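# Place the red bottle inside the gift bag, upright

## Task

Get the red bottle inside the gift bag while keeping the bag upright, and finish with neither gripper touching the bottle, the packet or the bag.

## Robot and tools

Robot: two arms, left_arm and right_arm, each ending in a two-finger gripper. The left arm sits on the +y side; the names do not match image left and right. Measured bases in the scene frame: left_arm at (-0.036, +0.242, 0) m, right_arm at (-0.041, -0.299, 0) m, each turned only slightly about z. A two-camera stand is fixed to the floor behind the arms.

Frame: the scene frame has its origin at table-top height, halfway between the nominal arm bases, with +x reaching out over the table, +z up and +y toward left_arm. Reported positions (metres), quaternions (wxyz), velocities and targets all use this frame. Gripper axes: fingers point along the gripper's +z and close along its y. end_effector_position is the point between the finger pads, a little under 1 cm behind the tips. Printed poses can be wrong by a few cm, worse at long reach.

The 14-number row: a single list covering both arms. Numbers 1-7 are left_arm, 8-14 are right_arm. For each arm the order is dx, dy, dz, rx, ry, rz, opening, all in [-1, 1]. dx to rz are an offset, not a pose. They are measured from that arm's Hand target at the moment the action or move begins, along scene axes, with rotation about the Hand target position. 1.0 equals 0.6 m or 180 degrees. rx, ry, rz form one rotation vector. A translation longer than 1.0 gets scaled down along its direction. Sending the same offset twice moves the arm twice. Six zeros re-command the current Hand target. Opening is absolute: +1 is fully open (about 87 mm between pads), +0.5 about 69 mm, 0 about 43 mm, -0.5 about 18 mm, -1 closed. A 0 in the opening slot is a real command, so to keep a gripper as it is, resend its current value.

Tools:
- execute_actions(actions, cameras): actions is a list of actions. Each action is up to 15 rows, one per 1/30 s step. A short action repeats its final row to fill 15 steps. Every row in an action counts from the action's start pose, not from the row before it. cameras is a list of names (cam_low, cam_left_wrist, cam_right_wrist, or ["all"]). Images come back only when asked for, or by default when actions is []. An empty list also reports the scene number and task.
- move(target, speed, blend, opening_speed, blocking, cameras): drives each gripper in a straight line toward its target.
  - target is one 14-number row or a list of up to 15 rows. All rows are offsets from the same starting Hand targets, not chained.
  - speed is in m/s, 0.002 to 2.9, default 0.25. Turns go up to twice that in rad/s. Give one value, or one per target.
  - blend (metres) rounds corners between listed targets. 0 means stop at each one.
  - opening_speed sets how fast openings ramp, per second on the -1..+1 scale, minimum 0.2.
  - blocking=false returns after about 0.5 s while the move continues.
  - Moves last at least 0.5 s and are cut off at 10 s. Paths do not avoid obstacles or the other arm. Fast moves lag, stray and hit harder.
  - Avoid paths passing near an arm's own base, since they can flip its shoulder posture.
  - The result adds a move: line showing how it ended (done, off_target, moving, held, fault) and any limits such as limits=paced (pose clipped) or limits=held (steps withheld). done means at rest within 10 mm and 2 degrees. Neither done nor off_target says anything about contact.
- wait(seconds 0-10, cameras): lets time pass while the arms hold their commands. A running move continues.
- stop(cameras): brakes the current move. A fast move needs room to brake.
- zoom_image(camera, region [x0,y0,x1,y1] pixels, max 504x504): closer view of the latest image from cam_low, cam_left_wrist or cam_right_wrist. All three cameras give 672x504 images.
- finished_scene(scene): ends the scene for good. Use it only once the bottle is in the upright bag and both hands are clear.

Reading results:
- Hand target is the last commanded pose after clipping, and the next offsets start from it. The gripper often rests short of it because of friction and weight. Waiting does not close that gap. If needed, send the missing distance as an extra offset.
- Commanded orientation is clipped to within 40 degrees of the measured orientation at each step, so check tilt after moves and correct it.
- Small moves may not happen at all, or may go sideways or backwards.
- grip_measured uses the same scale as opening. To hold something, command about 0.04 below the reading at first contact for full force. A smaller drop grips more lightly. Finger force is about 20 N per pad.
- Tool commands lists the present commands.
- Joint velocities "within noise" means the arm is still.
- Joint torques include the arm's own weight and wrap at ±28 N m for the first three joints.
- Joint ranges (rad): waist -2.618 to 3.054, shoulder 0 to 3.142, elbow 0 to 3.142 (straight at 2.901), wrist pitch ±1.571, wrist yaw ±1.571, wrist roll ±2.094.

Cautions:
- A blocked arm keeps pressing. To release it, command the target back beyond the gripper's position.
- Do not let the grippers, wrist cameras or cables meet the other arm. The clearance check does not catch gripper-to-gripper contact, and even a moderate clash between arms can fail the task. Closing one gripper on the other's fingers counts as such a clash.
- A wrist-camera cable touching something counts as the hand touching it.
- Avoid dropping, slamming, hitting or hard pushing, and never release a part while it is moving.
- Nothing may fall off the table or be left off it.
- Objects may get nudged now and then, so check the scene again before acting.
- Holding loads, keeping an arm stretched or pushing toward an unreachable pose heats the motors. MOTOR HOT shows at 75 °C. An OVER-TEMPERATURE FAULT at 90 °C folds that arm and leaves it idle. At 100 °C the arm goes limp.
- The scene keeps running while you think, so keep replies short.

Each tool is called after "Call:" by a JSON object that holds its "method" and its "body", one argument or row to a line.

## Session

Call:
{"method": "execute_actions", "body": {
  "actions": []
}}

Scene clock: 0.00 s.
left_arm: end_effector_position=(+0.3414, +0.2342, +0.0376) grip_measured=+0.971 end_effector_quat_wxyz=(+0.562, -0.001, +0.827, +0.034) | right_arm: end_effector_position=(+0.3440, -0.3052, +0.0411) grip_measured=+1.000 end_effector_quat_wxyz=(+0.562, +0.036, +0.824, -0.059)
Joint positions: left_arm=[-0.064 1.577 0.357 0.842 -0.134 0.005 0.985] | right_arm=[0.046 1.593 0.391 0.824 0.209 0.022 1]
Joint velocities: within noise
Joint torques (N m): no reading
Heat: left arm: 29 °C; right arm: 30 °C.
Hand target: left_arm +0.3497, +0.2369, +0.0521; +0.581, -0.009, +0.813, +0.035 | right_arm +0.3511, -0.3011, +0.0538; +0.579, +0.036, +0.813, -0.052
Tool commands: left_gripper/opening=+1.0 right_gripper/opening=+1.0

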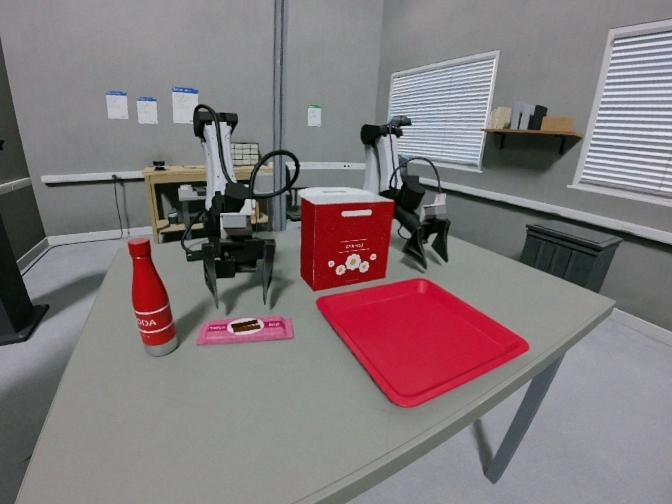

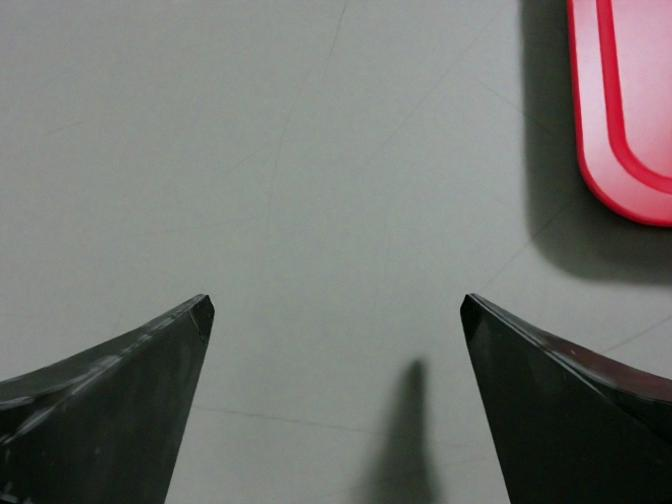

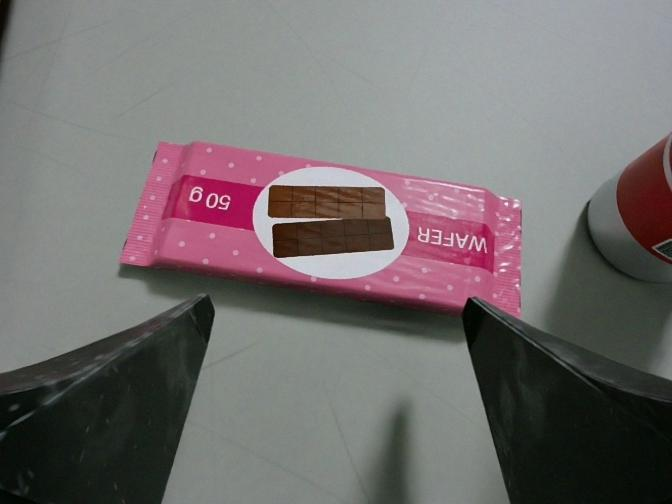

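Call:
{"method": "move", "body": {
  "target": [
    [-0.1,0.08,0.2,0,0,0,1,-0.135,-0.03,0.41,0,0.05,0,1],
    [-0.2,0.15,0.35,0,0,0,1,-0.035,-0.248,0.394,0.027,0.227,0.031,1]
  ],
  "speed": 0.35,
  "blend": [0.04,0],
  "cameras": ["all"]
}}

Scene clock: 20.83 s.
left_arm: end_effector_position=(+0.2308, +0.3292, +0.2460) grip_measured=+0.971 end_effector_quat_wxyz=(+0.571, -0.027, +0.820, +0.034) | right_arm: end_effector_position=(+0.3314, -0.4572, +0.2825) grip_measured=+1.000 end_effector_quat_wxyz=(+0.262, +0.020, +0.965, -0.013)
Joint positions: left_arm=[0.569 0.764 0.837 -0.462 0.427 0.196 0.985] | right_arm=[-0.477 1.996 2.474 -1.549 -0.187 -0.359 1]
Joint torques (N m): left_arm=[0.44 -0.05 11.54 1.54 0.39 0.1] | right_arm=[-0.1 -8.12 7.05 0.93 -0.45 -0.22]
Heat: left arm: 31 °C; right arm: 33 °C.
Hand target: left_arm +0.2297, +0.3269, +0.2621; +0.581, -0.009, +0.813, +0.035 | right_arm +0.3301, -0.4499, +0.2902; +0.259, +0.001, +0.966, +0.001
Off the commanded pose: left_arm 0.016 m, 2 deg | right_arm 0.011 m, 3 deg.
joint sent to its limit (right arm) — joint 4 (wrist pitch), lower limit. The joint targets are off in position, not in orientation.
move: off_target (left_arm, right_arm)

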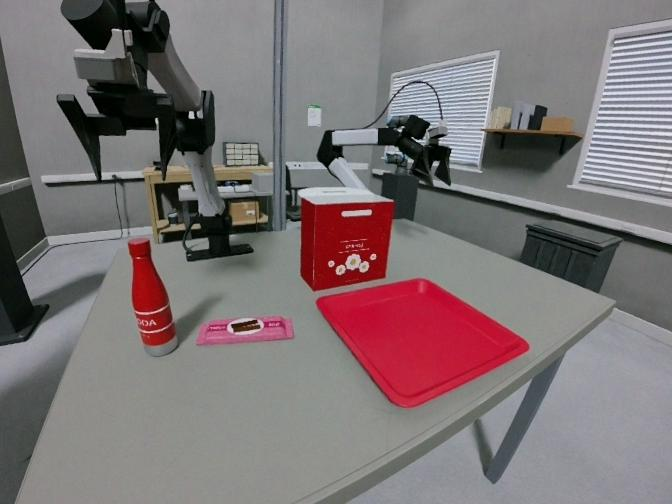

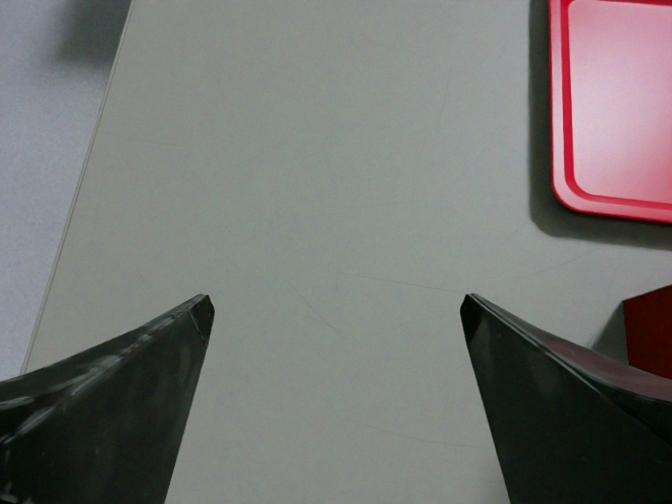

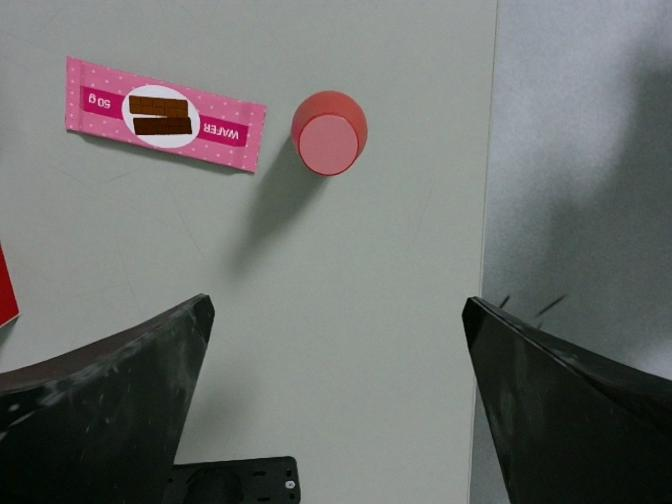

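Call:
{"method": "move", "body": {
  "target": [
    [0,0,0,0,0,0,1,0.078,-0.015,-0.09,0,0,0,1],
    [0,0,0,0,0,0,1,0.078,-0.015,-0.184,0,0,0,1],
    [0,0,0,0,0,0,1,0.078,-0.015,-0.184,0,0,0,-0.45],
    [0,0,0,0,0,0,1,0.03,0.02,0.21,0,0,0,-0.45],
    [0,0.05,0,0,0,0,1,-0.18,0.7,0.19,0,0,0,-0.45]
  ],
  "speed": [0.25,0.15,0.25,0.25,0.3],
  "blend": [0.02,0,0,0.05,0],
  "cameras": ["cam_low","cam_right_wrist"]
}}

Scene clock: 46.13 s.
left_arm: end_effector_position=(+0.2289, +0.3578, +0.2430) grip_measured=+0.971 end_effector_quat_wxyz=(+0.567, -0.031, +0.823, +0.030) | right_arm: end_effector_position=(+0.2205, -0.0253, +0.3787) grip_measured=-0.265 end_effector_quat_wxyz=(+0.385, -0.049, +0.913, +0.127)
Joint positions: left_arm=[0.736 0.843 0.864 -0.462 0.581 0.268 0.985] | right_arm=[0.897 1.877 2.657 -1.596 0.4 0.658 0.367]
Joint torques (N m): left_arm=[0.38 -0.53 11.7 1.59 0.46 0.11] | right_arm=[0.02 -7.79 6.91 1.6 0.55 0.31]
Heat: left arm: 35 °C; right arm: 38 °C.
Hand target: left_arm +0.2297, +0.3569, +0.2621; +0.581, -0.009, +0.813, +0.035 | right_arm +0.2221, -0.0299, +0.4042; +0.259, +0.001, +0.966, +0.001
Off the commanded pose: left_arm 0.019 m, 3 deg | right_arm 0.026 m, 22 deg.
elbow stopped short (right arm): the move would have taken joint 3 (elbow) straighter than the controller allows.
joint read past its limit (right arm) — joint 4 (wrist pitch), lower limit.
joint sent to its limit (right arm) — joint 4 (wrist pitch), lower limit. The joint targets are off in position and orientation.
move: off_target (left_arm, right_arm); target 3's new opening was sent with right_arm's hand 0.022 m and 5 deg from that target
Images, in order (width x height): cam_low 672x504, cam_right_wrist 672x504.

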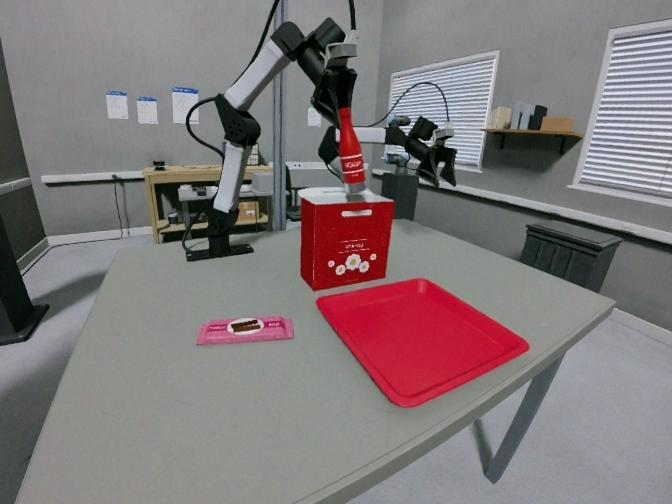

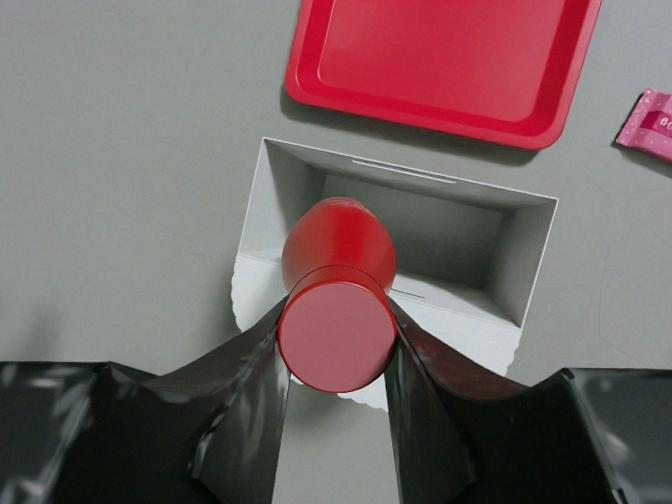

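Call:
{"method": "move", "body": {
  "target": [
    [0,0,0,0,0,0,1,0.003,-0.03,-0.182,0,0,0,-0.45],
    [0,0,0,0,0,0,1,0.06,-0.02,-0.212,0,0,0,-0.45],
    [0,0,0,0,0,0,1,0.066,-0.02,-0.32,0,0,0,-0.45]
  ],
  "speed": [0.2,0.15,0.15],
  "blend": [0.01,0.02,0],
  "cameras": ["cam_low","cam_right_wrist"]
}}

Scene clock: 57.93 s.
left_arm: end_effector_position=(+0.2289, +0.3578, +0.2430) grip_measured=+0.971 end_effector_quat_wxyz=(+0.567, -0.031, +0.823, +0.030) | right_arm: end_effector_position=(+0.2551, -0.0492, +0.1902) grip_measured=-0.265 end_effector_quat_wxyz=(+0.222, -0.007, +0.974, -0.040)
Joint positions: left_arm=[0.736 0.843 0.864 -0.462 0.581 0.268 0.985] | right_arm=[0.768 1.91 1.971 -1.36 0.371 0.732 0.367]
Joint torques (N m): left_arm=[0.39 -0.53 11.67 1.59 0.46 0.11] | right_arm=[-0.53 -12.66 5.12 1.29 0.06 -0.11]
Heat: left arm: 36 °C; right arm: 40 °C.
Hand target: left_arm +0.2297, +0.3569, +0.2621; +0.581, -0.009, +0.813, +0.035 | right_arm +0.2617, -0.0419, +0.2122; +0.259, +0.001, +0.966, +0.001
Off the commanded pose: left_arm 0.019 m, 3 deg | right_arm 0.024 m, 6 deg.
move: off_target (left_arm, right_arm); blend cut to 0.0196 m at target 2
Images, in order (width x height): cam_low 672x504, cam_right_wrist 672x504.

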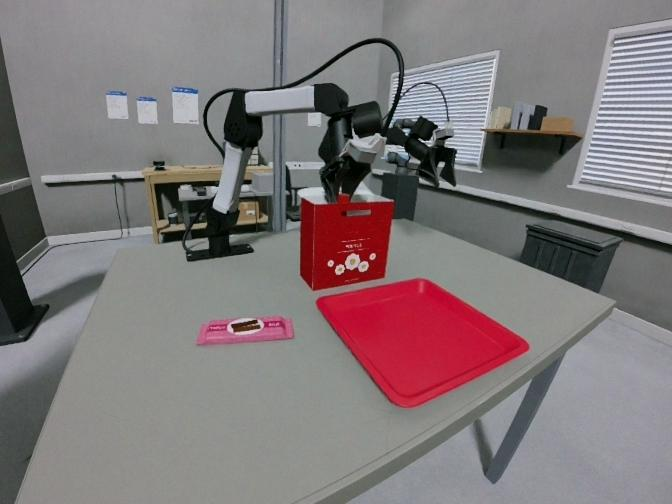

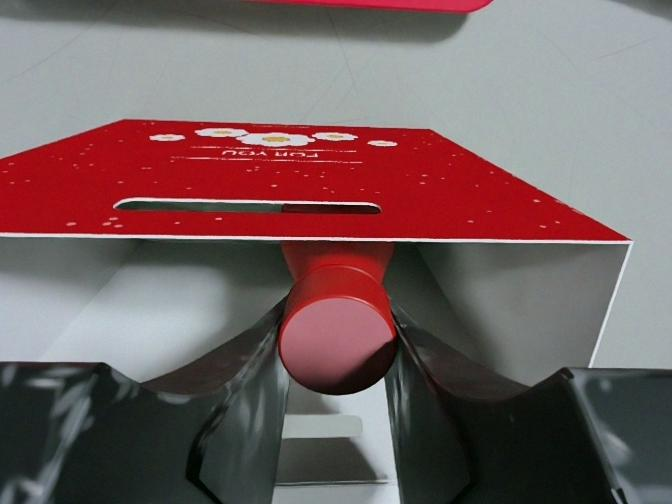

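Lower slightly further than before (z 0.190 vs 0.185), release, retreat.

Call:
{"method": "move", "body": {
  "target": [
    [0,0,0,0,0,0,1,0,0,-0.044,0,0,0,-0.45],
    [0,0,0,0,0,0,1,0,0,-0.044,0,0,0,0.15],
    [0,0,0,0,0,0,1,-0.03,0,0.06,0,0,0,0.15],
    [0,0,0,0,0,0,1,-0.09,-0.01,0.24,0,0,0,0.15]
  ],
  "speed": [0.08,0.1,0.15,0.25],
  "opening_speed": 0.7,
  "blend": [0,0,0.02,0],
  "cameras": ["cam_right_wrist"]
}}

Scene clock: 75.00 s.
left_arm: end_effector_position=(+0.2289, +0.3578, +0.2430) grip_measured=+0.971 end_effector_quat_wxyz=(+0.567, -0.031, +0.823, +0.030) | right_arm: end_effector_position=(+0.2123, -0.0409, +0.3476) grip_measured=+0.150 end_effector_quat_wxyz=(+0.343, -0.018, +0.933, +0.105)
Joint positions: left_arm=[0.736 0.843 0.864 -0.462 0.581 0.268 0.985] | right_arm=[0.872 1.766 2.388 -1.549 0.379 0.737 0.575]
Joint torques (N m): left_arm=[0.39 -0.51 11.69 1.59 0.45 0.11] | right_arm=[0.64 -6.49 5.75 1.07 0.44 0]
Heat: left arm: 38 °C; right arm: 46 °C.
Hand target: left_arm +0.2297, +0.3569, +0.2621; +0.581, -0.009, +0.813, +0.035 | right_arm +0.2077, -0.0479, +0.3562; +0.259, +0.001, +0.966, +0.001
Off the commanded pose: left_arm 0.019 m, 3 deg | right_arm 0.012 m, 16 deg.
joint sent to its limit (right arm) — joint 4 (wrist pitch), lower limit. The joint targets are off in position and orientation.
move: off_target (left_arm, right_arm); target 2's new opening was sent with right_arm's hand 0.026 m and 7 deg from that target
Images, in order (width x height): cam_right_wrist 672x504.

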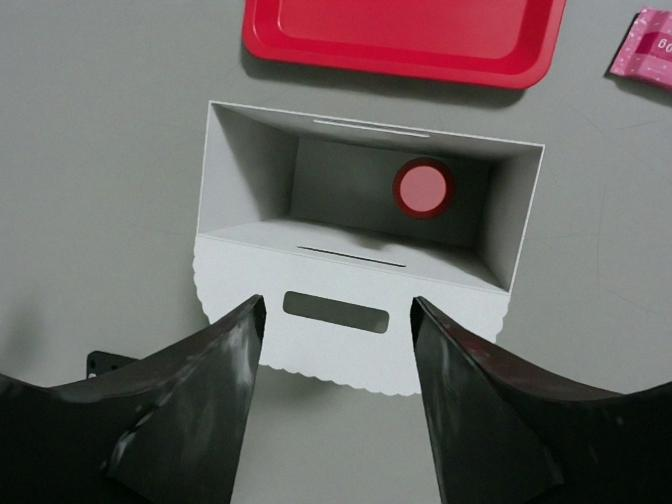

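Call:
{"method": "finished_scene", "body": {
  "scene": 3
}}

The scene is finished: the task was done.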